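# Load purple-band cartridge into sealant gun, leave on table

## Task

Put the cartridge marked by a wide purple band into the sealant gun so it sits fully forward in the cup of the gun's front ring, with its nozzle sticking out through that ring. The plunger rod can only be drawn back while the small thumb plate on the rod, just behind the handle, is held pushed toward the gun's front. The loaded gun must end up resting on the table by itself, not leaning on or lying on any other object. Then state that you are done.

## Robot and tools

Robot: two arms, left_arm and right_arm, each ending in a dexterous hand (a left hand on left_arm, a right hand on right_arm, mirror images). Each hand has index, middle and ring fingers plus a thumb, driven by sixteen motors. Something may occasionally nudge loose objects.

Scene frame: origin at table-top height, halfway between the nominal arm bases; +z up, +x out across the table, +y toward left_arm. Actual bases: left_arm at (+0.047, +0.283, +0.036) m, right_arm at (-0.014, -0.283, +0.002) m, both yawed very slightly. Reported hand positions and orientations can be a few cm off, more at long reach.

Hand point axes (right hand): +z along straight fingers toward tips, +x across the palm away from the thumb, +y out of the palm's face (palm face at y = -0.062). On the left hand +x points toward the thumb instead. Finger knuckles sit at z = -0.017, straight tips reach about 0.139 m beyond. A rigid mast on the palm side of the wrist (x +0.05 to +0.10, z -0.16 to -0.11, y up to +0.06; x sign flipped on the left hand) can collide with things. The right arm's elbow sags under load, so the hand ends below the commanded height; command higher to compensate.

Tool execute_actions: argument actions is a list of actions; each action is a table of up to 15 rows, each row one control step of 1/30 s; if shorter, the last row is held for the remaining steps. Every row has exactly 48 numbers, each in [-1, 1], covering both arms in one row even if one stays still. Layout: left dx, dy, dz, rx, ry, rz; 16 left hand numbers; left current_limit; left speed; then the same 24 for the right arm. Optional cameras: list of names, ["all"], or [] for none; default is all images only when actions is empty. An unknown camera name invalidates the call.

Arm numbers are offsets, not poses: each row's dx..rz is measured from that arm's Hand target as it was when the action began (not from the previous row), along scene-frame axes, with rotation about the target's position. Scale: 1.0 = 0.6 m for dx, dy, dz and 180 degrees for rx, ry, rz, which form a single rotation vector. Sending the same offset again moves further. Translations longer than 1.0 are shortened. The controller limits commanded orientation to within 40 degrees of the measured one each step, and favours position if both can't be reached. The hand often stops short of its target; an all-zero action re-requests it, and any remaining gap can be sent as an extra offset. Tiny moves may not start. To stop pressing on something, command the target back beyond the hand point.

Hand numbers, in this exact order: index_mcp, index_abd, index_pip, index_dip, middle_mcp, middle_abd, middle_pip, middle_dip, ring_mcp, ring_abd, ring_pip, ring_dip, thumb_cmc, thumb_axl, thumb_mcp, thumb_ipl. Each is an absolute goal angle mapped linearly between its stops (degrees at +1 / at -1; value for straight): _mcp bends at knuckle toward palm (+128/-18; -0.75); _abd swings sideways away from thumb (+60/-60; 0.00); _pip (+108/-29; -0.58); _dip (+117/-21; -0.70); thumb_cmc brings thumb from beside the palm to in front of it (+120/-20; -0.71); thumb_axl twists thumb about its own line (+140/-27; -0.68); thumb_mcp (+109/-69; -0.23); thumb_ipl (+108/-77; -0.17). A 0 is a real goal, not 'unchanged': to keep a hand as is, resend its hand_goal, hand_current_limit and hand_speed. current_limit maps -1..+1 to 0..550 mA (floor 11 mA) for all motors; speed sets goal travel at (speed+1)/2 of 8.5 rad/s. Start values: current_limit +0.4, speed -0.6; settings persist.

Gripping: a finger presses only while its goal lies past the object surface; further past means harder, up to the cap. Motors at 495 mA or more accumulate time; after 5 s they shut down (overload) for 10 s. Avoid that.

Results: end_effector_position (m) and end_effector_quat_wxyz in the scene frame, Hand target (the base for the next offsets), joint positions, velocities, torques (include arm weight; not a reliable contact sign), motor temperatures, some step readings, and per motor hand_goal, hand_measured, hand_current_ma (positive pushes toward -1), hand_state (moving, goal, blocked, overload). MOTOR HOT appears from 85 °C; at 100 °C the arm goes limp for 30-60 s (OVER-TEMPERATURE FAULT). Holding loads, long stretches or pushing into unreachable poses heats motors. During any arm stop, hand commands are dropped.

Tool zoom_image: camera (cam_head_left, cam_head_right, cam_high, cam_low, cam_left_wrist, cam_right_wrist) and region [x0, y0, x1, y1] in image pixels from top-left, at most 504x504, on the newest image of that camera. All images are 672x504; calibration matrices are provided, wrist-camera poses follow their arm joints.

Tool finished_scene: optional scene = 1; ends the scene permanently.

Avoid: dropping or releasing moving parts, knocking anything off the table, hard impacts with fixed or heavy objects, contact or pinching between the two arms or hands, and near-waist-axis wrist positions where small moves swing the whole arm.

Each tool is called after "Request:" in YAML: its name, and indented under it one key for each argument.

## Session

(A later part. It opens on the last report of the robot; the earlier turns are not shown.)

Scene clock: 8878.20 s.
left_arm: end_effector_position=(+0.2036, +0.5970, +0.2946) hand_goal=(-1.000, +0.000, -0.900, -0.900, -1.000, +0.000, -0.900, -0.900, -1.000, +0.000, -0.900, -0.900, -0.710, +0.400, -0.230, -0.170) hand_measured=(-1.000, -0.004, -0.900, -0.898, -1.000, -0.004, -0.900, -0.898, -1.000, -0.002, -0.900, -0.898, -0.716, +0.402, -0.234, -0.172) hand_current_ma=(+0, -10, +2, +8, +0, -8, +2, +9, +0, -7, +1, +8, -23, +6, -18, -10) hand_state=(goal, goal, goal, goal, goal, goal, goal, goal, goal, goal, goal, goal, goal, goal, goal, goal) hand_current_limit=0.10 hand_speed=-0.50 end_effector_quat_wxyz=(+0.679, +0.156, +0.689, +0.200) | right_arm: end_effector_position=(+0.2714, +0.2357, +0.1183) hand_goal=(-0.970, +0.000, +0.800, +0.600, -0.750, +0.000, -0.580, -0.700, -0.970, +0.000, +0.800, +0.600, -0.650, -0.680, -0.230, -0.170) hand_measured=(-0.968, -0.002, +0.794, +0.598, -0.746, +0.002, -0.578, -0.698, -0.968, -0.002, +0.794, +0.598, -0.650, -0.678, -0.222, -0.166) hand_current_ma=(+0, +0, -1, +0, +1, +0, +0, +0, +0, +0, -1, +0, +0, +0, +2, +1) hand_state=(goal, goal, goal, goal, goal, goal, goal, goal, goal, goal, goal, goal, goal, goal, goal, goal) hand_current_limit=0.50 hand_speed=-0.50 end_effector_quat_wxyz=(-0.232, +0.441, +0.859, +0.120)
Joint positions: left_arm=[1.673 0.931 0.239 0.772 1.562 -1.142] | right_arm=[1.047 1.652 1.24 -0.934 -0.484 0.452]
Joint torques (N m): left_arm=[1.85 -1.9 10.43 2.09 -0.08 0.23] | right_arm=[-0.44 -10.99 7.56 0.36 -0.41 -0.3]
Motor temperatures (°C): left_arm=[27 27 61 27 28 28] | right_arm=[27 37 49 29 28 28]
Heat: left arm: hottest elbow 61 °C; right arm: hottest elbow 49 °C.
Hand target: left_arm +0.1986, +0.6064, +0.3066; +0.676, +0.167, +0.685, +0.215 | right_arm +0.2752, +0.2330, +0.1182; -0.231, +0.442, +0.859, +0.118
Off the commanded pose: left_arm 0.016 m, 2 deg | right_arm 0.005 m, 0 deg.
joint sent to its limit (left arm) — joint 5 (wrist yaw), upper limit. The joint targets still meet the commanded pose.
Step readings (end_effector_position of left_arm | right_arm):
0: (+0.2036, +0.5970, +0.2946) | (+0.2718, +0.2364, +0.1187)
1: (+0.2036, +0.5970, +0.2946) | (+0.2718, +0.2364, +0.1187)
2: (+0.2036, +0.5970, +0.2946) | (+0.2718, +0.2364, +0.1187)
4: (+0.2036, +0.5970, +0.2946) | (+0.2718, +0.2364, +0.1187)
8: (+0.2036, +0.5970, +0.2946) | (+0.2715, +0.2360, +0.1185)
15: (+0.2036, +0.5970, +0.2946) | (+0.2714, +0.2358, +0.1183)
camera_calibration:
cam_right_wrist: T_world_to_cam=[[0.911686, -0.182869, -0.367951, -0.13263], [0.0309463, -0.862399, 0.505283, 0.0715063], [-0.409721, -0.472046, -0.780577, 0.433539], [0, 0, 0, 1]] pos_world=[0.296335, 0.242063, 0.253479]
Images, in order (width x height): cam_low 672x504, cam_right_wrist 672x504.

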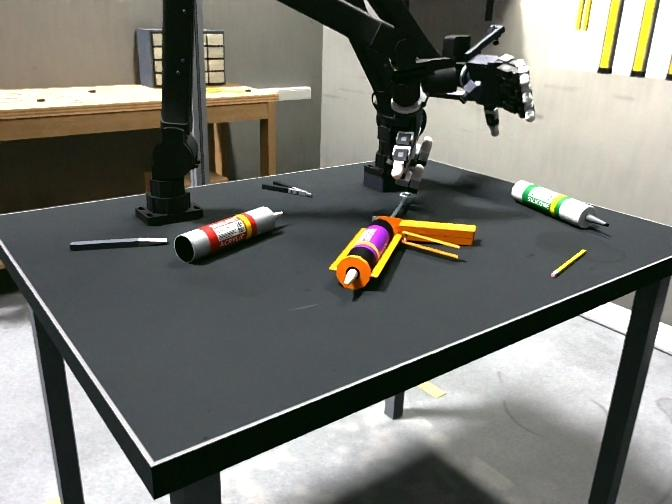

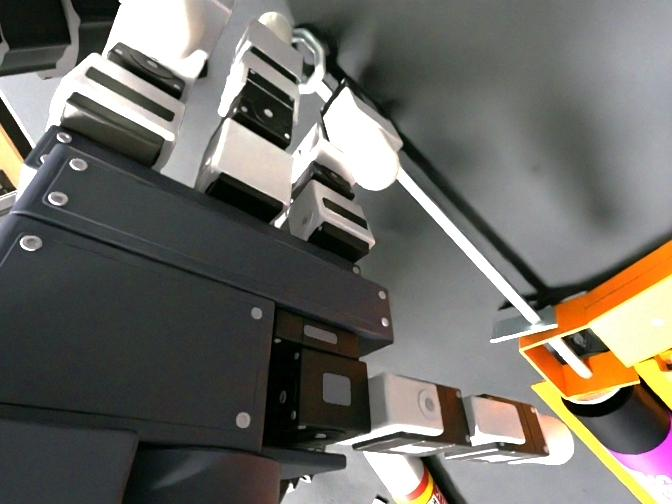

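Request:
execute_actions:
  actions:
    - [[0,0,0,0,0,0,-1,0,-0.9,-0.9,-1,0,-0.9,-0.9,-1,0,-0.9,-0.9,-0.71,0.4,-0.23,-0.17,0.1,-0.5,0.008,-0.0107,0.004,0,0,0,-0.97,0,0.8,0.6,-0.75,0,-0.58,-0.7,-0.97,0,0.8,0.6,-0.65,-0.68,-0.23,-0.17,0.5,-0.5]]
  cameras: ["cam_low","cam_right_wrist"]

Request:
zoom_image:
  camera: "cam_low"
  region: [370, 140, 450, 220]

Request:
zoom_image:
  camera: "cam_right_wrist"
  region: [200, 0, 400, 200]

Scene clock: 8885.77 s.
left_arm: end_effector_position=(+0.2036, +0.5970, +0.2946) hand_goal=(-1.000, +0.000, -0.900, -0.900, -1.000, +0.000, -0.900, -0.900, -1.000, +0.000, -0.900, -0.900, -0.710, +0.400, -0.230, -0.170) hand_measured=(-1.000, -0.004, -0.900, -0.898, -1.000, -0.004, -0.900, -0.898, -1.000, -0.002, -0.900, -0.898, -0.716, +0.402, -0.234, -0.172) hand_current_ma=(+0, -10, +2, +8, +0, -8, +2, +9, +0, -7, +1, +8, -23, +6, -18, -10) hand_state=(goal, goal, goal, goal, goal, goal, goal, goal, goal, goal, goal, goal, goal, goal, goal, goal) hand_current_limit=0.10 hand_speed=-0.50 end_effector_quat_wxyz=(+0.679, +0.156, +0.689, +0.200) | right_arm: end_effector_position=(+0.2753, +0.2310, +0.1175) hand_goal=(-0.970, +0.000, +0.800, +0.600, -0.750, +0.000, -0.580, -0.700, -0.970, +0.000, +0.800, +0.600, -0.650, -0.680, -0.230, -0.170) hand_measured=(-0.968, -0.002, +0.794, +0.598, -0.744, +0.010, -0.578, -0.698, -0.968, -0.002, +0.794, +0.598, -0.650, -0.678, -0.222, -0.166) hand_current_ma=(+0, +0, -1, +0, +1, +2, +0, +0, +0, +0, -1, +0, +0, +0, +2, +1) hand_state=(goal, goal, goal, goal, goal, goal, goal, goal, goal, goal, goal, goal, goal, goal, goal, goal) hand_current_limit=0.50 hand_speed=-0.50 end_effector_quat_wxyz=(-0.233, +0.441, +0.859, +0.118)
Joint positions: left_arm=[1.673 0.931 0.239 0.772 1.562 -1.142] | right_arm=[1.034 1.652 1.24 -0.947 -0.487 0.437]
Joint torques (N m): left_arm=[1.55 -1.38 10.54 2.03 -0.05 0.27] | right_arm=[-0.62 -11.58 7.3 0.35 -0.4 -0.32]
Motor temperatures (°C): left_arm=[27 27 61 27 28 28] | right_arm=[27 37 49 29 28 28]
Heat: left arm: hottest elbow 61 °C; right arm: hottest elbow 49 °C.
Hand target: left_arm +0.1986, +0.6064, +0.3066; +0.676, +0.167, +0.685, +0.215 | right_arm +0.2799, +0.2266, +0.1206; -0.231, +0.442, +0.859, +0.118
Off the commanded pose: left_arm 0.016 m, 2 deg | right_arm 0.007 m, 0 deg.
joint sent to its limit (left arm) — joint 5 (wrist yaw), upper limit. The joint targets still meet the commanded pose.
Step readings (end_effector_position of left_arm | right_arm):
0: (+0.2036, +0.5970, +0.2946) | (+0.2714, +0.2357, +0.1183)
1: (+0.2036, +0.5970, +0.2946) | (+0.2714, +0.2357, +0.1183)
2: (+0.2036, +0.5970, +0.2946) | (+0.2716, +0.2353, +0.1182)
4: (+0.2036, +0.5970, +0.2946) | (+0.2733, +0.2338, +0.1180)
8: (+0.2036, +0.5970, +0.2946) | (+0.2742, +0.2321, +0.1176)
15: (+0.2036, +0.5970, +0.2946) | (+0.2754, +0.2309, +0.1174)
camera_calibration:
cam_right_wrist: T_world_to_cam=[[0.910629, -0.183434, -0.370279, -0.136695], [0.0338366, -0.859962, 0.509235, 0.0659695], [-0.411837, -0.476254, -0.7769, 0.433369], [0, 0, 0, 1]] pos_world=[0.300724, 0.23805, 0.252475]
Images, in order (width x height): cam_low 672x504, cam_right_wrist 672x504.

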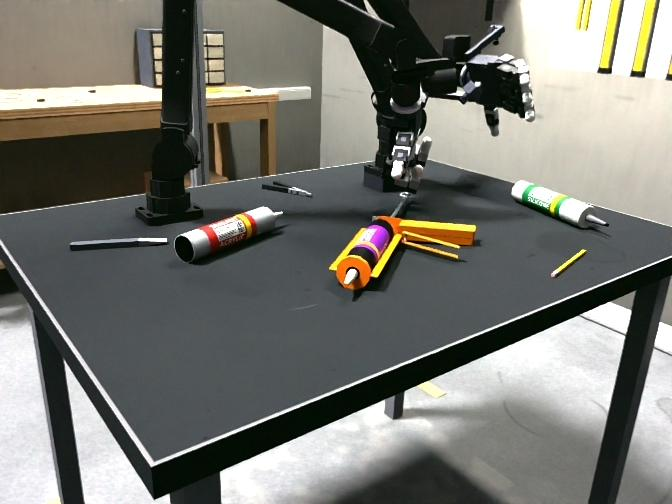

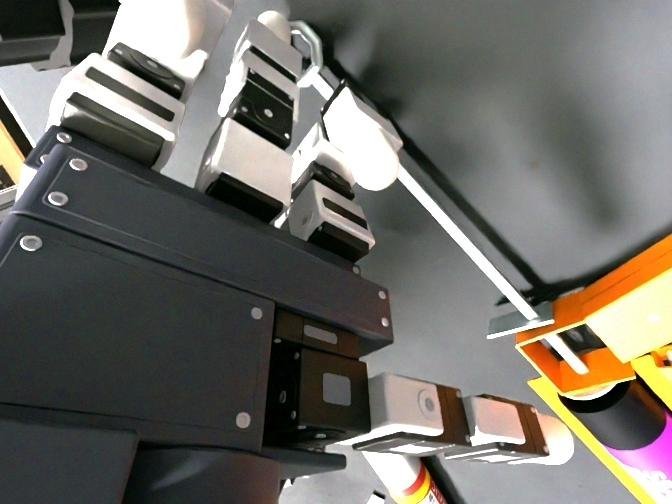

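Scaled by 6.300 from the camera's 672x504 image, which has a finer 960x720 frame.

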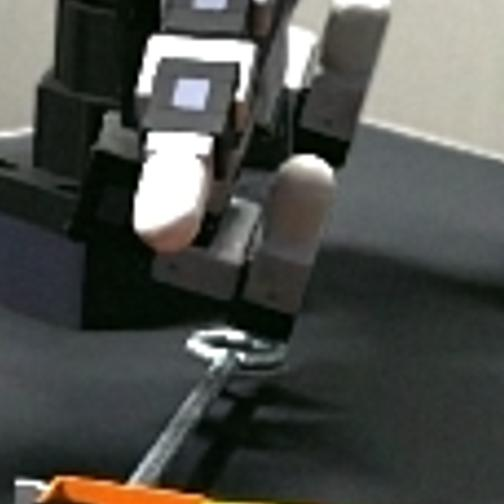

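Scaled by 2.520 from the camera's 672x504 image, which has a finer 960x720 frame.

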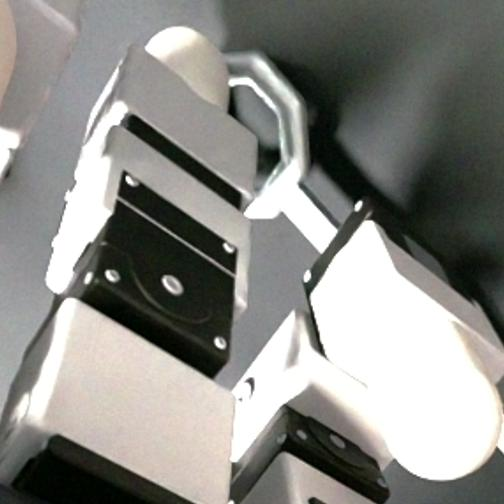

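Request:
execute_actions:
  actions:
    - [[0,0,0,0,0,0,-1,0,-0.9,-0.9,-1,0,-0.9,-0.9,-1,0,-0.9,-0.9,-0.71,0.4,-0.23,-0.17,0.1,-0.5,-0.0203,0.02,-0.01,0,0,0,-0.97,0,0.8,0.6,-0.75,0,-0.58,-0.7,-0.97,0,0.8,0.6,-0.65,-0.68,-0.23,-0.17,0.5,-0.5]]
    - [[0,0,0,0,0,0,-1,0,-0.9,-0.9,-1,0,-0.9,-0.9,-1,0,-0.9,-0.9,-0.71,0.4,-0.23,-0.17,0.1,-0.5,0.0,0.0,-0.012,0,0,0,-0.97,0,0.8,0.6,-0.75,0,-0.58,-0.7,-0.97,0,0.8,0.6,-0.65,-0.68,-0.23,-0.17,0.5,-0.5]]
  cameras: ["cam_low","cam_right_wrist"]

Request:
zoom_image:
  camera: "cam_low"
  region: [370, 140, 450, 220]

Request:
zoom_image:
  camera: "cam_right_wrist"
  region: [200, 0, 400, 200]

Scene clock: 8913.37 s.
left_arm: end_effector_position=(+0.2036, +0.5970, +0.2946) hand_goal=(-1.000, +0.000, -0.900, -0.900, -1.000, +0.000, -0.900, -0.900, -1.000, +0.000, -0.900, -0.900, -0.710, +0.400, -0.230, -0.170) hand_measured=(-1.000, -0.004, -0.900, -0.898, -1.000, -0.004, -0.900, -0.898, -1.000, -0.002, -0.900, -0.898, -0.716, +0.402, -0.234, -0.172) hand_current_ma=(+0, -10, +2, +8, +0, -8, +2, +9, +0, -7, +1, +8, -23, +6, -18, -10) hand_state=(goal, goal, goal, goal, goal, goal, goal, goal, goal, goal, goal, goal, goal, goal, goal, goal) hand_current_limit=0.10 hand_speed=-0.50 end_effector_quat_wxyz=(+0.679, +0.156, +0.689, +0.200) | right_arm: end_effector_position=(+0.2715, +0.2345, +0.1148) hand_goal=(-0.970, +0.000, +0.800, +0.600, -0.750, +0.000, -0.580, -0.700, -0.970, +0.000, +0.800, +0.600, -0.650, -0.680, -0.230, -0.170) hand_measured=(-0.968, -0.002, +0.794, +0.598, -0.750, +0.000, -0.580, -0.700, -0.968, -0.002, +0.794, +0.598, -0.650, -0.678, -0.222, -0.166) hand_current_ma=(+0, +0, -1, +0, +0, +0, +0, +0, +0, +0, -1, +0, +0, +0, +2, +1) hand_state=(goal, goal, goal, goal, goal, goal, goal, goal, goal, goal, goal, goal, goal, goal, goal, goal) hand_current_limit=0.50 hand_speed=-0.50 end_effector_quat_wxyz=(-0.232, +0.441, +0.858, +0.122)
Joint positions: left_arm=[1.673 0.931 0.239 0.772 1.562 -1.142] | right_arm=[1.045 1.652 1.229 -0.92 -0.484 0.452]
Joint torques (N m): left_arm=[2.08 -1.67 10.4 2.15 -0.06 0.23] | right_arm=[1.2 -10.11 7.17 1.24 -0.22 -0.09]
Motor temperatures (°C): left_arm=[27 27 61 27 28 28] | right_arm=[27 37 49 28 28 28]
Heat: left arm: hottest elbow 61 °C; right arm: hottest elbow 49 °C.
Hand target: left_arm +0.1986, +0.6064, +0.3066; +0.676, +0.167, +0.685, +0.215 | right_arm +0.2678, +0.2386, +0.1074; -0.231, +0.442, +0.859, +0.118
Off the commanded pose: left_arm 0.016 m, 2 deg | right_arm 0.009 m, 0 deg.
joint sent to its limit (left arm) — joint 5 (wrist yaw), upper limit. The joint targets still meet the commanded pose.
Step readings (end_effector_position of left_arm | right_arm):
0: (+0.2036, +0.5970, +0.2946) | (+0.2753, +0.2310, +0.1175)
1: (+0.2036, +0.5970, +0.2946) | (+0.2753, +0.2310, +0.1175)
2: (+0.2036, +0.5970, +0.2946) | (+0.2753, +0.2310, +0.1175)
4: (+0.2036, +0.5970, +0.2946) | (+0.2753, +0.2312, +0.1176)
8: (+0.2036, +0.5970, +0.2946) | (+0.2728, +0.2333, +0.1178)
15: (+0.2036, +0.5970, +0.2946) | (+0.2719, +0.2345, +0.1179)
16: (+0.2036, +0.5970, +0.2946) | (+0.2717, +0.2346, +0.1179)
17: (+0.2036, +0.5970, +0.2946) | (+0.2718, +0.2347, +0.1178)
19: (+0.2036, +0.5970, +0.2946) | (+0.2719, +0.2348, +0.1170)
23: (+0.2036, +0.5970, +0.2946) | (+0.2716, +0.2347, +0.1153)
30: (+0.2036, +0.5970, +0.2946) | (+0.2716, +0.2346, +0.1150)
camera_calibration:
cam_right_wrist: T_world_to_cam=[[0.911787, -0.183037, -0.367616, -0.134285], [0.0292622, -0.863943, 0.502739, 0.0734074], [-0.409619, -0.469148, -0.782376, 0.429782], [0, 0, 0, 1]] pos_world=[0.296338, 0.240472, 0.249981]
Images, in order (width x height): cam_low 672x504, cam_right_wrist 672x504.

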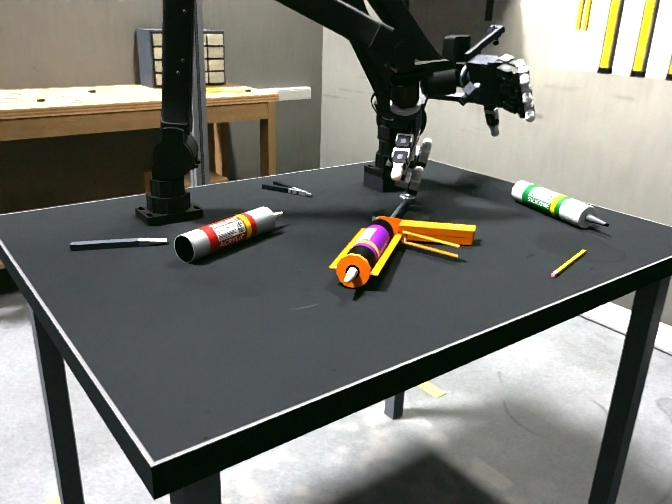

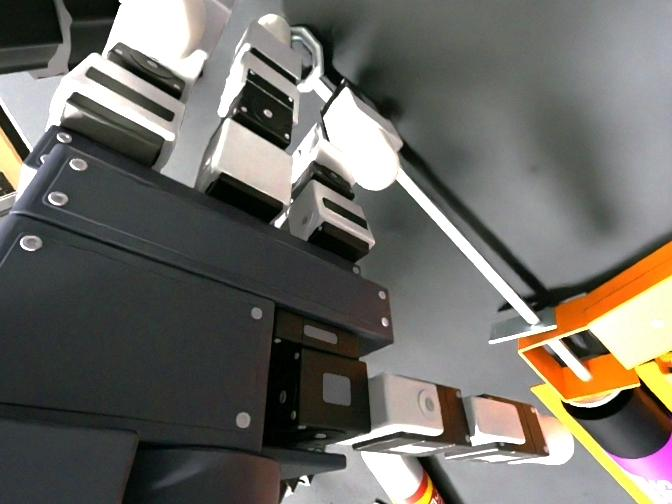

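Scaled by 6.300 from the camera's 672x504 image, which has a finer 960x720 frame.

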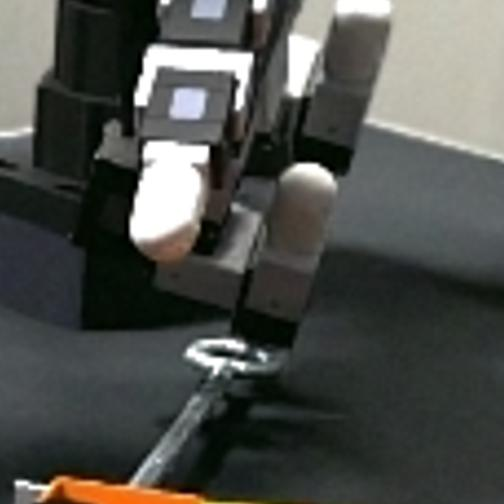

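Scaled by 2.520 from the camera's 672x504 image, which has a finer 960x720 frame.

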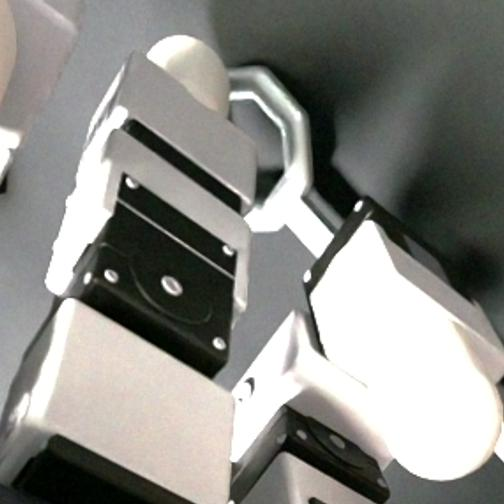

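Request:
execute_actions:
  actions:
    - [[0,0,0,0,0,0,-1,0,-0.9,-0.9,-1,0,-0.9,-0.9,-1,0,-0.9,-0.9,-0.71,0.4,-0.23,-0.17,0.1,-0.5,0,0,0.04,0,0,0,-0.97,0,0.8,0.6,-0.75,0,-0.58,-0.7,-0.97,0,0.8,0.6,-0.65,-0.68,-0.23,-0.17,0.5,-0.5]]
    - [[0,0,0,0,0,0,-1,0,-0.9,-0.9,-1,0,-0.9,-0.9,-1,0,-0.9,-0.9,-0.71,0.4,-0.23,-0.17,0.1,-0.5,-0.015,0.014,0.015,0,0,0,-0.97,0,0.8,0.6,-0.75,0,-0.58,-0.7,-0.97,0,0.8,0.6,-0.65,-0.68,-0.23,-0.17,0.5,-0.5]]
  cameras: ["cam_low","cam_right_wrist"]

Request:
zoom_image:
  camera: "cam_low"
  region: [370, 140, 450, 220]

Request:
zoom_image:
  camera: "cam_right_wrist"
  region: [200, 0, 400, 200]

Scene clock: 8943.43 s.
left_arm: end_effector_position=(+0.2036, +0.5970, +0.2946) hand_goal=(-1.000, +0.000, -0.900, -0.900, -1.000, +0.000, -0.900, -0.900, -1.000, +0.000, -0.900, -0.900, -0.710, +0.400, -0.230, -0.170) hand_measured=(-1.000, -0.004, -0.900, -0.898, -1.000, -0.004, -0.900, -0.898, -1.000, -0.002, -0.900, -0.898, -0.716, +0.402, -0.234, -0.172) hand_current_ma=(+0, -10, +2, +8, +0, -8, +2, +9, +0, -7, +1, +8, -23, +6, -18, -10) hand_state=(goal, goal, goal, goal, goal, goal, goal, goal, goal, goal, goal, goal, goal, goal, goal, goal) hand_current_limit=0.10 hand_speed=-0.50 end_effector_quat_wxyz=(+0.679, +0.156, +0.689, +0.200) | right_arm: end_effector_position=(+0.2534, +0.2345, +0.1149) hand_goal=(-0.970, +0.000, +0.800, +0.600, -0.750, +0.000, -0.580, -0.700, -0.970, +0.000, +0.800, +0.600, -0.650, -0.680, -0.230, -0.170) hand_measured=(-0.968, -0.002, +0.794, +0.598, -0.744, +0.000, -0.576, -0.700, -0.968, -0.002, +0.794, +0.598, -0.650, -0.678, -0.222, -0.166) hand_current_ma=(+0, +0, -1, +0, +1, +0, +0, +0, +0, +0, -1, +0, +0, +0, +2, +1) hand_state=(goal, goal, goal, goal, goal, goal, goal, goal, goal, goal, goal, goal, goal, goal, goal, goal) hand_current_limit=0.50 hand_speed=-0.50 end_effector_quat_wxyz=(-0.234, +0.444, +0.859, +0.098)
Joint positions: left_arm=[1.673 0.931 0.239 0.772 1.562 -1.142] | right_arm=[1.076 1.649 1.241 -0.971 -0.479 0.479]
Joint torques (N m): left_arm=[2.2 -1.55 10.43 2.18 -0.04 0.22] | right_arm=[0.73 -11.99 10.22 0.4 -0.24 -0.07]
Motor temperatures (°C): left_arm=[27 27 61 27 28 28] | right_arm=[27 37 49 29 28 28]
Heat: left arm: hottest elbow 61 °C; right arm: hottest elbow 49 °C.
Hand target: left_arm +0.1986, +0.6064, +0.3066; +0.676, +0.167, +0.685, +0.215 | right_arm +0.2587, +0.2472, +0.1405; -0.232, +0.442, +0.859, +0.119
Off the commanded pose: left_arm 0.016 m, 2 deg | right_arm 0.029 m, 2 deg.
joint sent to its limit (left arm) — joint 5 (wrist yaw), upper limit. The joint targets still meet the commanded pose.
Step readings (end_effector_position of left_arm | right_arm):
0: (+0.2036, +0.5970, +0.2946) | (+0.2715, +0.2345, +0.1148)
1: (+0.2036, +0.5970, +0.2946) | (+0.2715, +0.2345, +0.1148)
2: (+0.2036, +0.5970, +0.2946) | (+0.2715, +0.2344, +0.1148)
4: (+0.2036, +0.5970, +0.2946) | (+0.2705, +0.2333, +0.1140)
8: (+0.2036, +0.5970, +0.2946) | (+0.2680, +0.2293, +0.1117)
15: (+0.2036, +0.5970, +0.2946) | (+0.2669, +0.2275, +0.1106)
16: (+0.2036, +0.5970, +0.2946) | (+0.2669, +0.2274, +0.1106)
17: (+0.2036, +0.5970, +0.2946) | (+0.2667, +0.2275, +0.1107)
19: (+0.2036, +0.5970, +0.2946) | (+0.2655, +0.2278, +0.1110)
23: (+0.2036, +0.5970, +0.2946) | (+0.2598, +0.2313, +0.1134)
30: (+0.2036, +0.5970, +0.2946) | (+0.2536, +0.2347, +0.1151)
camera_calibration:
cam_right_wrist: T_world_to_cam=[[0.903955, -0.192746, -0.381725, -0.11186], [0.0473919, -0.842004, 0.537385, 0.060117], [-0.424993, -0.503862, -0.752, 0.431062], [0, 0, 0, 1]] pos_world=[0.281466, 0.246254, 0.249153]
Images, in order (width x height): cam_low 672x504, cam_right_wrist 672x504.

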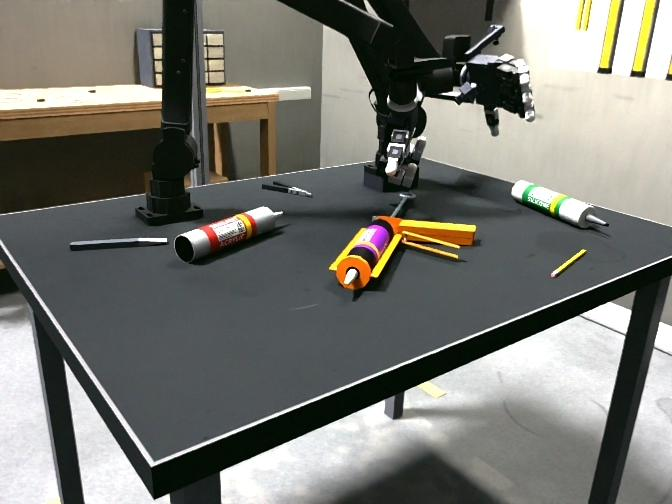

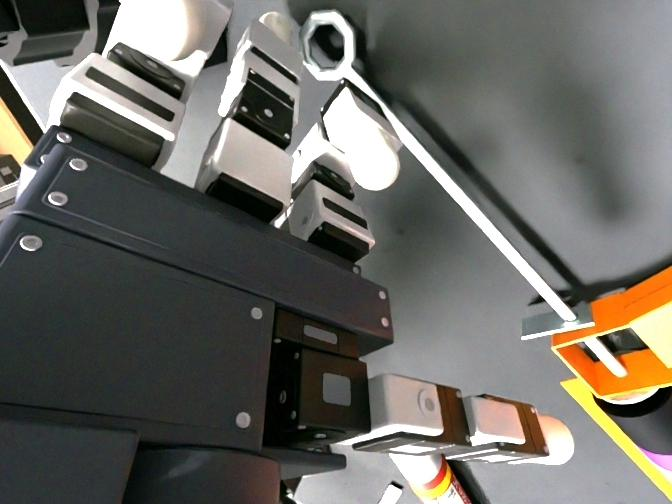

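Scaled by 6.300 from the camera's 672x504 image, which has a finer 960x720 frame.

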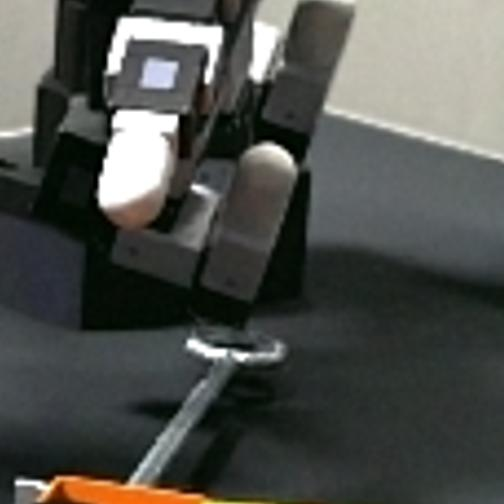

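Scaled by 2.520 from the camera's 672x504 image, which has a finer 960x720 frame.

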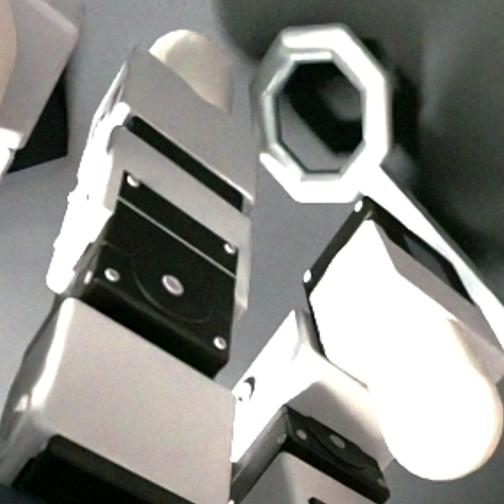

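Request:
execute_actions:
  actions:
    - [[0,0,0,0,0,0,-1,0,-0.9,-0.9,-1,0,-0.9,-0.9,-1,0,-0.9,-0.9,-0.71,0.4,-0.23,-0.17,0.1,-0.5,-0.021,0.02,-0.005,0,0,0,-0.97,0,0.8,0.6,-0.75,0,-0.58,-0.7,-0.97,0,0.8,0.6,-0.65,-0.68,-0.23,-0.17,0.5,-0.5]]
    - [[0,0,0,0,0,0,-1,0,-0.9,-0.9,-1,0,-0.9,-0.9,-1,0,-0.9,-0.9,-0.71,0.4,-0.23,-0.17,0.1,-0.5,0.0,0.0,-0.035,0,0,0,-0.97,0,0.8,0.6,-0.75,0,-0.58,-0.7,-0.97,0,0.8,0.6,-0.65,-0.68,-0.23,-0.17,0.5,-0.5]]
  cameras: ["cam_low","cam_right_wrist"]

Request:
zoom_image:
  camera: "cam_low"
  region: [370, 140, 450, 220]

Request:
zoom_image:
  camera: "cam_right_wrist"
  region: [200, 0, 400, 200]

Scene clock: 8968.60 s.
left_arm: end_effector_position=(+0.2036, +0.5970, +0.2946) hand_goal=(-1.000, +0.000, -0.900, -0.900, -1.000, +0.000, -0.900, -0.900, -1.000, +0.000, -0.900, -0.900, -0.710, +0.400, -0.230, -0.170) hand_measured=(-1.000, -0.004, -0.900, -0.898, -1.000, -0.004, -0.900, -0.898, -1.000, -0.002, -0.900, -0.898, -0.716, +0.402, -0.234, -0.172) hand_current_ma=(+0, -10, +2, +8, +0, -8, +2, +9, +0, -7, +1, +8, -23, +6, -18, -10) hand_state=(goal, goal, goal, goal, goal, goal, goal, goal, goal, goal, goal, goal, goal, goal, goal, goal) hand_current_limit=0.10 hand_speed=-0.50 end_effector_quat_wxyz=(+0.679, +0.156, +0.689, +0.200) | right_arm: end_effector_position=(+0.2436, +0.2517, +0.1186) hand_goal=(-0.970, +0.000, +0.800, +0.600, -0.750, +0.000, -0.580, -0.700, -0.970, +0.000, +0.800, +0.600, -0.650, -0.680, -0.230, -0.170) hand_measured=(-0.968, -0.002, +0.794, +0.598, -0.746, +0.000, -0.576, -0.700, -0.968, -0.002, +0.794, +0.598, -0.650, -0.678, -0.222, -0.166) hand_current_ma=(+0, +0, -1, +0, +1, +0, +0, +0, +0, +0, -1, +0, +0, +0, +2, +1) hand_state=(goal, goal, goal, goal, goal, goal, goal, goal, goal, goal, goal, goal, goal, goal, goal, goal) hand_current_limit=0.50 hand_speed=-0.50 end_effector_quat_wxyz=(-0.233, +0.439, +0.860, +0.116)
Joint positions: left_arm=[1.673 0.931 0.239 0.772 1.562 -1.142] | right_arm=[1.111 1.651 1.241 -0.915 -0.47 0.516]
Joint torques (N m): left_arm=[2.37 -1.61 10.58 2.11 -0.06 0.25] | right_arm=[0.62 -9.76 8.4 1.26 -0.22 -0.1]
Motor temperatures (°C): left_arm=[27 27 61 27 28 28] | right_arm=[27 36 54 29 28 28]
Heat: left arm: hottest elbow 61 °C; right arm: hottest elbow 54 °C.
Hand target: left_arm +0.1986, +0.6064, +0.3066; +0.676, +0.167, +0.685, +0.215 | right_arm +0.2462, +0.2591, +0.1165; -0.231, +0.442, +0.859, +0.119
Off the commanded pose: left_arm 0.016 m, 2 deg | right_arm 0.008 m, 0 deg.
joint sent to its limit (left arm) — joint 5 (wrist yaw), upper limit. The joint targets still meet the commanded pose.
Step readings (end_effector_position of left_arm | right_arm):
0: (+0.2036, +0.5970, +0.2946) | (+0.2534, +0.2345, +0.1149)
1: (+0.2036, +0.5970, +0.2946) | (+0.2535, +0.2344, +0.1149)
2: (+0.2036, +0.5970, +0.2946) | (+0.2531, +0.2345, +0.1148)
4: (+0.2036, +0.5970, +0.2946) | (+0.2510, +0.2351, +0.1144)
8: (+0.2036, +0.5970, +0.2946) | (+0.2444, +0.2377, +0.1139)
15: (+0.2036, +0.5970, +0.2946) | (+0.2374, +0.2410, +0.1137)
16: (+0.2036, +0.5970, +0.2946) | (+0.2375, +0.2411, +0.1137)
17: (+0.2036, +0.5970, +0.2946) | (+0.2380, +0.2419, +0.1141)
19: (+0.2036, +0.5970, +0.2946) | (+0.2400, +0.2452, +0.1159)
23: (+0.2036, +0.5970, +0.2946) | (+0.2426, +0.2501, +0.1187)
30: (+0.2036, +0.5970, +0.2946) | (+0.2436, +0.2517, +0.1190)
camera_calibration:
cam_right_wrist: T_world_to_cam=[[0.911223, -0.180282, -0.370366, -0.104448], [0.0380337, -0.858471, 0.511451, 0.0825798], [-0.410153, -0.480132, -0.775402, 0.431509], [0, 0, 0, 1]] pos_world=[0.269019, 0.259244, 0.253673]
Images, in order (width x height): cam_low 672x504, cam_right_wrist 672x504.

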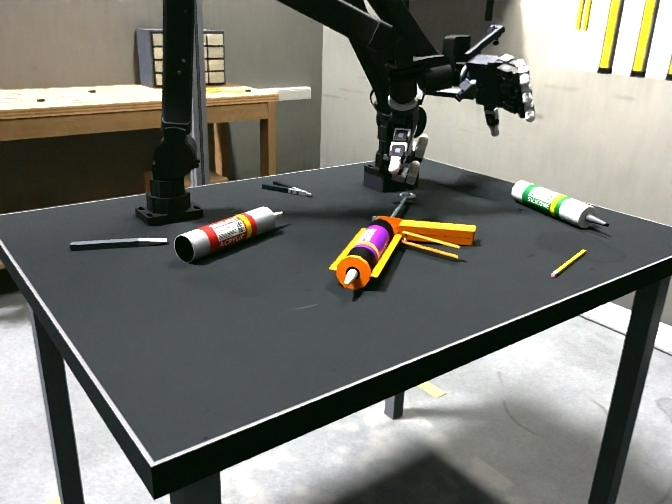

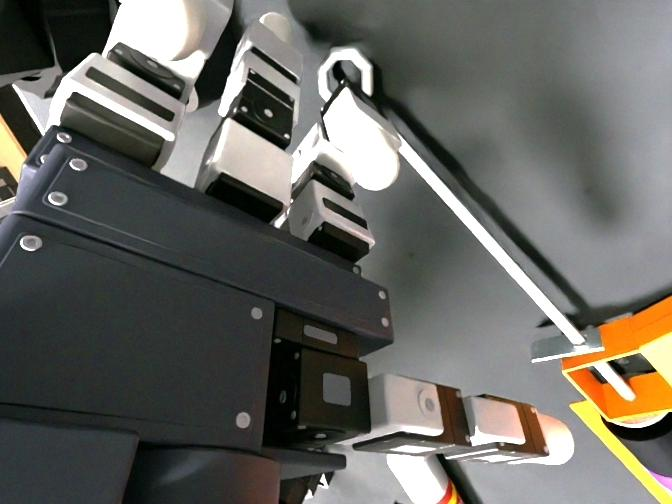

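Scaled by 6.300 from the camera's 672x504 image, which has a finer 960x720 frame.

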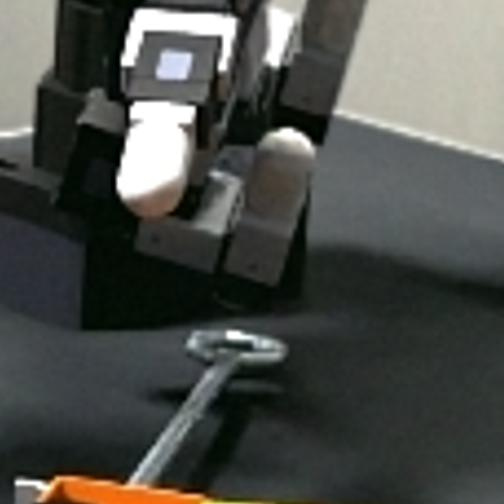

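Scaled by 2.520 from the camera's 672x504 image, which has a finer 960x720 frame.

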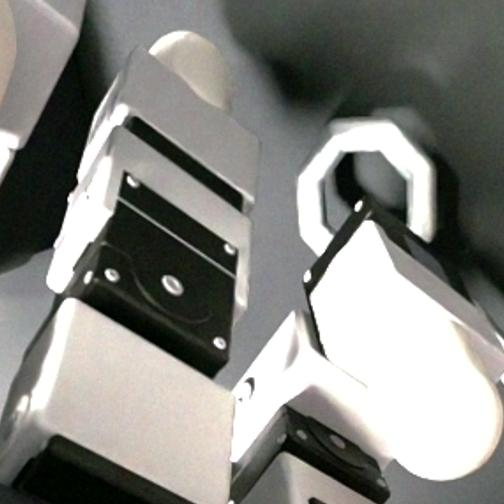

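Request:
execute_actions:
  actions: []

Scene clock: 8988.80 s.
left_arm: end_effector_position=(+0.2036, +0.5970, +0.2946) hand_goal=(-1.000, +0.000, -0.900, -0.900, -1.000, +0.000, -0.900, -0.900, -1.000, +0.000, -0.900, -0.900, -0.710, +0.400, -0.230, -0.170) hand_measured=(-1.000, -0.004, -0.900, -0.898, -1.000, -0.004, -0.900, -0.898, -1.000, -0.002, -0.900, -0.898, -0.716, +0.402, -0.234, -0.172) hand_current_ma=(+0, -10, +2, +8, +0, -8, +2, +9, +0, -7, +1, +8, -23, +6, -18, -10) hand_state=(goal, goal, goal, goal, goal, goal, goal, goal, goal, goal, goal, goal, goal, goal, goal, goal) hand_current_limit=0.10 hand_speed=-0.50 end_effector_quat_wxyz=(+0.679, +0.156, +0.689, +0.200) | right_arm: end_effector_position=(+0.2437, +0.2518, +0.1187) hand_goal=(-0.970, +0.000, +0.800, +0.600, -0.750, +0.000, -0.580, -0.700, -0.970, +0.000, +0.800, +0.600, -0.650, -0.680, -0.230, -0.170) hand_measured=(-0.968, -0.002, +0.794, +0.598, -0.746, +0.000, -0.576, -0.700, -0.968, -0.002, +0.794, +0.598, -0.650, -0.678, -0.222, -0.166) hand_current_ma=(+0, +0, -1, +0, +1, +0, +0, +0, +0, +0, -1, +0, +0, +0, +2, +1) hand_state=(goal, goal, goal, goal, goal, goal, goal, goal, goal, goal, goal, goal, goal, goal, goal, goal) hand_current_limit=0.50 hand_speed=-0.50 end_effector_quat_wxyz=(-0.233, +0.439, +0.860, +0.116)
Joint positions: left_arm=[1.673 0.931 0.239 0.772 1.562 -1.142] | right_arm=[1.111 1.651 1.241 -0.915 -0.47 0.516]
Joint velocities: within noise
Joint torques (N m): left_arm=[2.32 -1.2 10.39 2.13 -0.02 0.24] | right_arm=[0.62 -9.88 8.39 1.25 -0.22 -0.09]
Motor temperatures (°C): left_arm=[27 27 61 27 28 28] | right_arm=[27 36 54 29 28 28]
Heat: left arm: hottest elbow 61 °C; right arm: hottest elbow 54 °C.
Hand target: left_arm +0.1986, +0.6064, +0.3066; +0.676, +0.167, +0.685, +0.215 | right_arm +0.2462, +0.2592, +0.1166; -0.231, +0.442, +0.859, +0.119
Off the commanded pose: left_arm 0.016 m, 2 deg | right_arm 0.008 m, 0 deg.
camera_calibration:
cam_left_wrist: T_world_to_cam=[[0.0245989, -0.945026, 0.326069, 0.428413], [-0.767346, -0.226908, -0.599744, 0.409127], [0.640761, -0.235455, -0.730743, 0.346313], [0, 0, 0, 1]] pos_world=[0.0814994, 0.579237, 0.358746]
cam_right_wrist: T_world_to_cam=[[0.911313, -0.180159, -0.370206, -0.104636], [0.037943, -0.858602, 0.511236, 0.0826893], [-0.409963, -0.479943, -0.775619, 0.431506], [0, 0, 0, 1]] pos_world=[0.26912, 0.259244, 0.253674]

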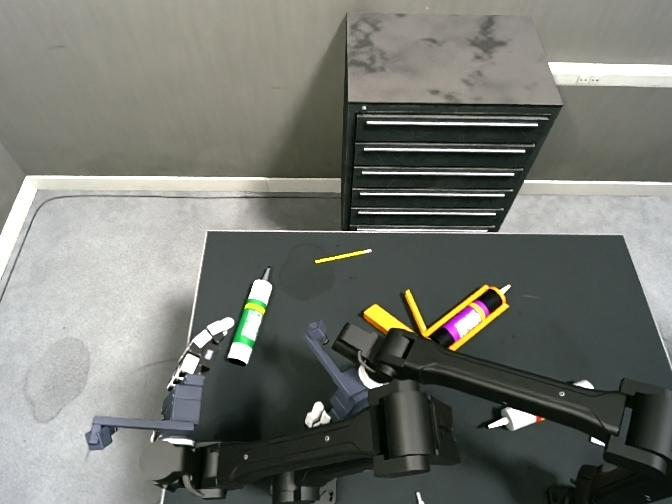

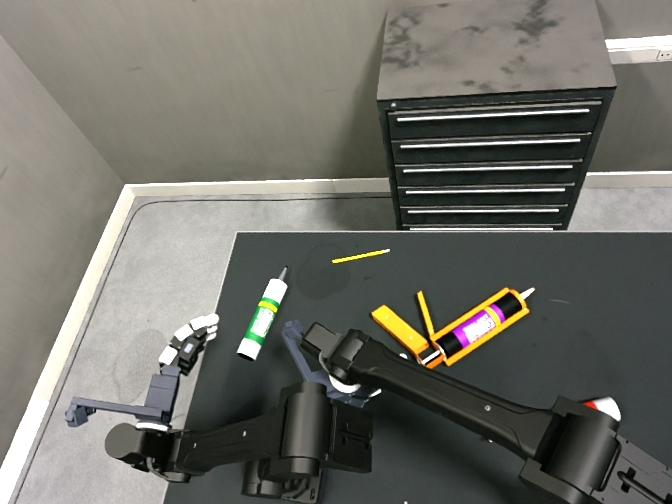

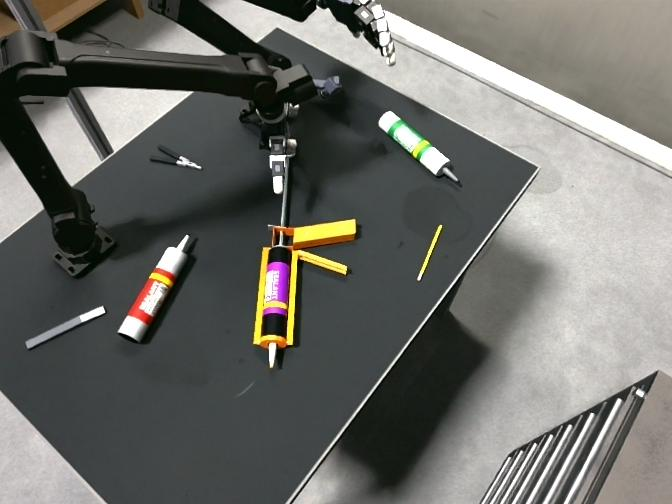

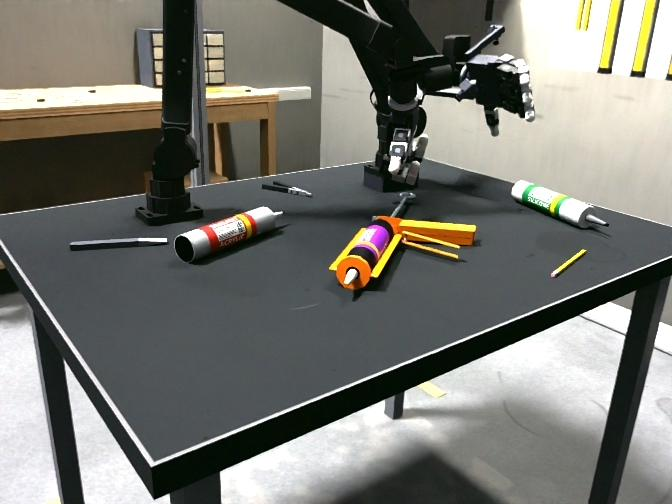

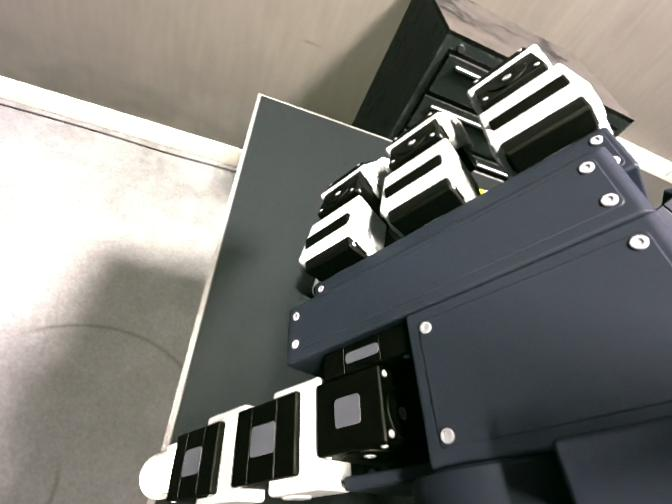

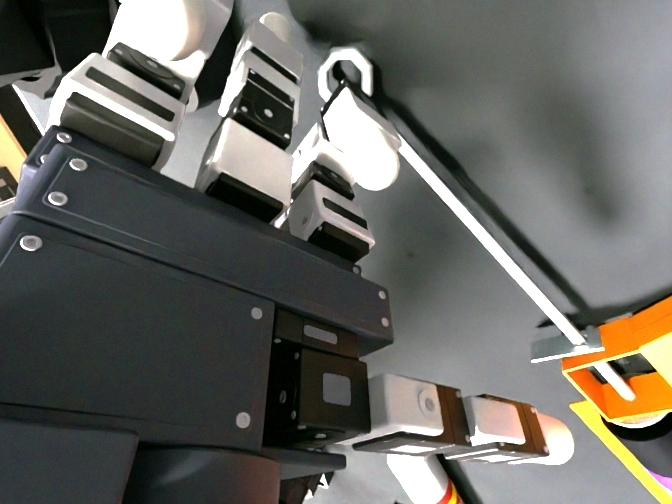

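Request:
execute_actions:
  actions:
    - [[0,0,0,0,0,0,-1,0,-0.9,-0.9,-1,0,-0.9,-0.9,-1,0,-0.9,-0.9,-0.71,0.4,-0.23,-0.17,0.1,-0.5,-0.01,0.0133,0.02,0,0,0,-0.97,0,0.8,0.6,-0.75,0,-0.58,-0.7,-0.97,0,0.8,0.6,-0.65,-0.68,-0.23,-0.17,0.5,-0.5]]
    - [[0,0,0,0,0,0,-1,0,-0.9,-0.9,-1,0,-0.9,-0.9,-1,0,-0.9,-0.9,-0.71,0.4,-0.23,-0.17,0.1,-0.5,0,0,0.05,0,0,0,-0.97,0,0.8,0.6,-0.75,0,-0.58,-0.7,-0.97,0,0.8,0.6,-0.65,-0.68,-0.23,-0.17,0.5,-0.5]]
    - [[0,0,0,0,0,0,-1,0,-0.9,-0.9,-1,0,-0.9,-0.9,-1,0,-0.9,-0.9,-0.71,0.4,-0.23,-0.17,0.1,-0.5,0,0,0.05,0,0,0,-0.97,0,0.8,0.6,-0.75,0,-0.58,-0.7,-0.97,0,0.8,0.6,-0.65,-0.68,-0.23,-0.17,0.5,-0.5]]
    - [[0,0,0,0,0,0,-1,0,-0.9,-0.9,-1,0,-0.9,-0.9,-1,0,-0.9,-0.9,-0.71,0.4,-0.23,-0.17,0.1,-0.5,0,0,0.05,0,0,0,-0.97,0,0.8,0.6,-0.75,0,-0.58,-0.7,-0.97,0,0.8,0.6,-0.65,-0.68,-0.23,-0.17,0.5,-0.5]]
  cameras: ["cam_high","cam_low","cam_right_wrist"]

Request:
zoom_image:
  camera: "cam_high"
  region: [225, 205, 375, 385]

Scene clock: 9000.23 s.
left_arm: end_effector_position=(+0.2036, +0.5970, +0.2946) hand_goal=(-1.000, +0.000, -0.900, -0.900, -1.000, +0.000, -0.900, -0.900, -1.000, +0.000, -0.900, -0.900, -0.710, +0.400, -0.230, -0.170) hand_measured=(-1.000, -0.004, -0.900, -0.898, -1.000, -0.004, -0.900, -0.898, -1.000, -0.002, -0.900, -0.898, -0.716, +0.402, -0.234, -0.172) hand_current_ma=(+0, -10, +2, +8, +0, -8, +2, +9, +0, -7, +1, +8, -23, +6, -18, -10) hand_state=(goal, goal, goal, goal, goal, goal, goal, goal, goal, goal, goal, goal, goal, goal, goal, goal) hand_current_limit=0.10 hand_speed=-0.50 end_effector_quat_wxyz=(+0.679, +0.156, +0.689, +0.200) | right_arm: end_effector_position=(+0.2269, +0.2331, +0.1309) hand_goal=(-0.970, +0.000, +0.800, +0.600, -0.750, +0.000, -0.580, -0.700, -0.970, +0.000, +0.800, +0.600, -0.650, -0.680, -0.230, -0.170) hand_measured=(-0.968, -0.002, +0.794, +0.598, -0.746, +0.000, -0.578, -0.700, -0.968, -0.002, +0.794, +0.598, -0.650, -0.678, -0.222, -0.166) hand_current_ma=(+0, +0, -1, +0, +1, +0, +0, +0, +0, +0, -1, +0, +0, +0, +2, +1) hand_state=(goal, goal, goal, goal, goal, goal, goal, goal, goal, goal, goal, goal, goal, goal, goal, goal) hand_current_limit=0.50 hand_speed=-0.50 end_effector_quat_wxyz=(-0.232, +0.458, +0.857, +0.052)
Joint positions: left_arm=[1.673 0.931 0.239 0.772 1.562 -1.142] | right_arm=[1.125 1.643 1.305 -1.111 -0.465 0.536]
Joint torques (N m): left_arm=[2.2 -1.55 10.51 2.15 -0.04 0.25] | right_arm=[0.26 -12.51 10.48 0.24 -0.39 -0.18]
Motor temperatures (°C): left_arm=[27 27 61 27 28 28] | right_arm=[27 36 54 29 28 28]
Heat: left arm: hottest elbow 61 °C; right arm: hottest elbow 54 °C.
Hand target: left_arm +0.1986, +0.6064, +0.3066; +0.676, +0.167, +0.685, +0.215 | right_arm +0.2335, +0.2459, +0.1611; -0.232, +0.451, +0.858, +0.079
Off the commanded pose: left_arm 0.016 m, 2 deg | right_arm 0.034 m, 3 deg.
led back after a hold (right arm): the arm was led back toward your command in small steps, so it may still be short of it.
joint sent to its limit (left arm) — joint 5 (wrist yaw), upper limit. The joint targets still meet the commanded pose.
Step readings (end_effector_position of left_arm | right_arm):
0: (+0.2036, +0.5970, +0.2946) | (+0.2437, +0.2518, +0.1187)
1: (+0.2036, +0.5970, +0.2946) | (+0.2437, +0.2518, +0.1187)
2: (+0.2036, +0.5970, +0.2946) | (+0.2438, +0.2516, +0.1186)
4: (+0.2036, +0.5970, +0.2946) | (+0.2426, +0.2520, +0.1184)
8: (+0.2036, +0.5970, +0.2946) | (+0.2403, +0.2525, +0.1180)
15: (+0.2036, +0.5970, +0.2946) | (+0.2377, +0.2527, +0.1174)
16: (+0.2036, +0.5970, +0.2946) | (+0.2377, +0.2524, +0.1173)
17: (+0.2036, +0.5970, +0.2946) | (+0.2374, +0.2519, +0.1177)
19: (+0.2036, +0.5970, +0.2946) | (+0.2361, +0.2505, +0.1195)
23: (+0.2036, +0.5970, +0.2946) | (+0.2369, +0.2525, +0.1273)
30: (+0.2036, +0.5970, +0.2946) | (+0.2374, +0.2536, +0.1313)
31: (+0.2036, +0.5970, +0.2946) | (+0.2373, +0.2534, +0.1312) HELD (not all sent) right_arm
32: (+0.2036, +0.5970, +0.2946) | (+0.2373, +0.2533, +0.1312)
34: (+0.2036, +0.5970, +0.2946) | (+0.2368, +0.2523, +0.1308)
35: (+0.2036, +0.5970, +0.2946) | (+0.2360, +0.2508, +0.1306) HELD (not all sent) right_arm
38: (+0.2036, +0.5970, +0.2946) | (+0.2350, +0.2489, +0.1298)
39: (+0.2036, +0.5970, +0.2946) | (+0.2346, +0.2481, +0.1300) HELD (not all sent) right_arm
45: (+0.2036, +0.5970, +0.2946) | (+0.2335, +0.2459, +0.1326) HELD (not all sent) right_arm
46: (+0.2036, +0.5970, +0.2946) | (+0.2337, +0.2464, +0.1342)
47: (+0.2036, +0.5970, +0.2946) | (+0.2337, +0.2463, +0.1352)
49: (+0.2036, +0.5970, +0.2946) | (+0.2322, +0.2433, +0.1353)
53: (+0.2036, +0.5970, +0.2946) | (+0.2286, +0.2364, +0.1323)
60: (+0.2036, +0.5970, +0.2946) | (+0.2271, +0.2334, +0.1310)
HELD (not all sent) right_arm: steps 31, 35, 39 and 45.
pose unreachable (right arm): on one or more control steps of this call, first in action 2 (counted from 0), this arm could not follow its commanded pose, so it was not sent that pose on those steps. It may still have moved: this result reports where it is.
cause: moving toward the commanded pose would bring a part of the arm too close to another arm (a part of this arm just beyond joint 6 (wrist roll) and a part of the left arm just beyond its joint 2 (shoulder), 25 mm apart when this arm was first held).
camera_calibration:
cam_right_wrist: T_world_to_cam=[[0.887217, -0.229889, -0.399996, -0.0672517], [0.0677729, -0.792658, 0.605888, 0.0264985], [-0.456348, -0.564663, -0.687679, 0.443914], [0, 0, 0, 1]] pos_world=[0.26045, 0.256206, 0.262315]
Images, in order (width x height): cam_high 672x504, cam_low 672x504, cam_right_wrist 672x504.

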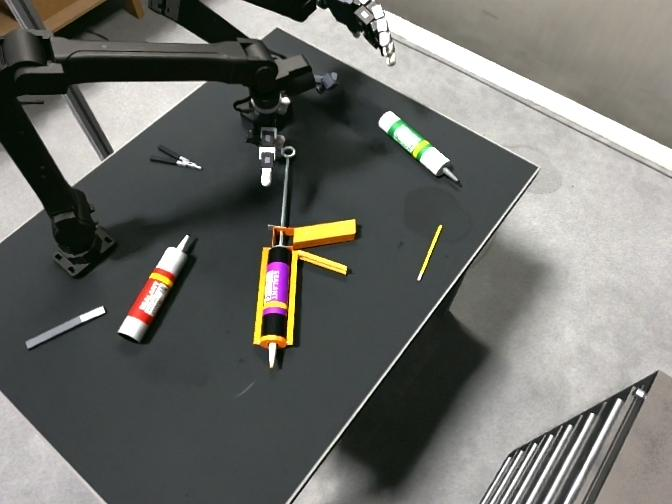

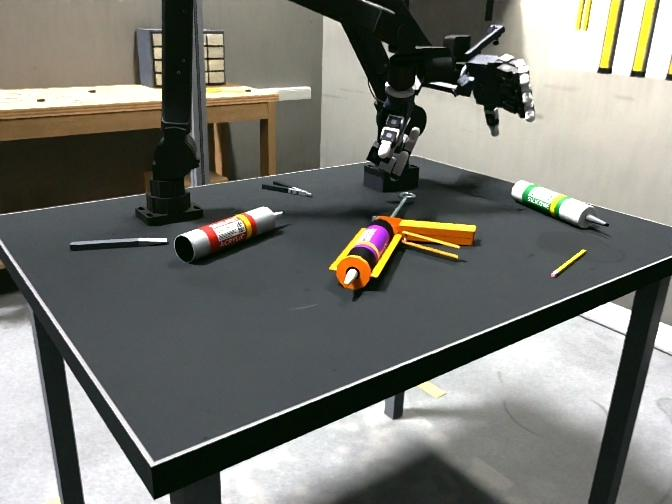

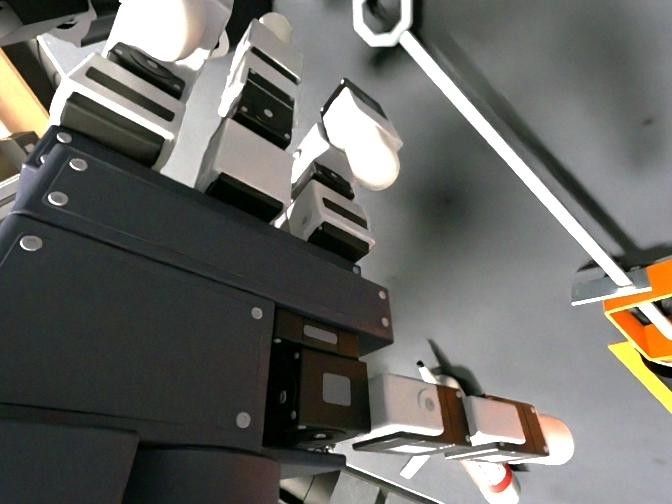

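Scaled by 2.800 from the camera's 672x504 image, which has a finer 960x720 frame.

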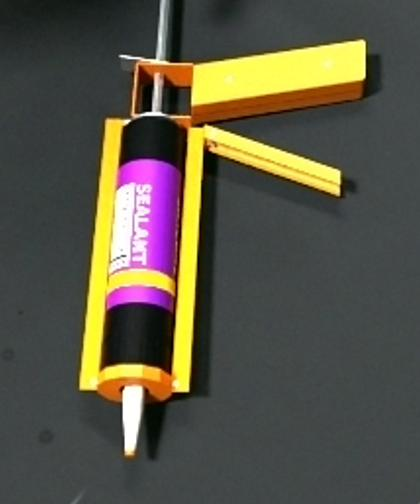

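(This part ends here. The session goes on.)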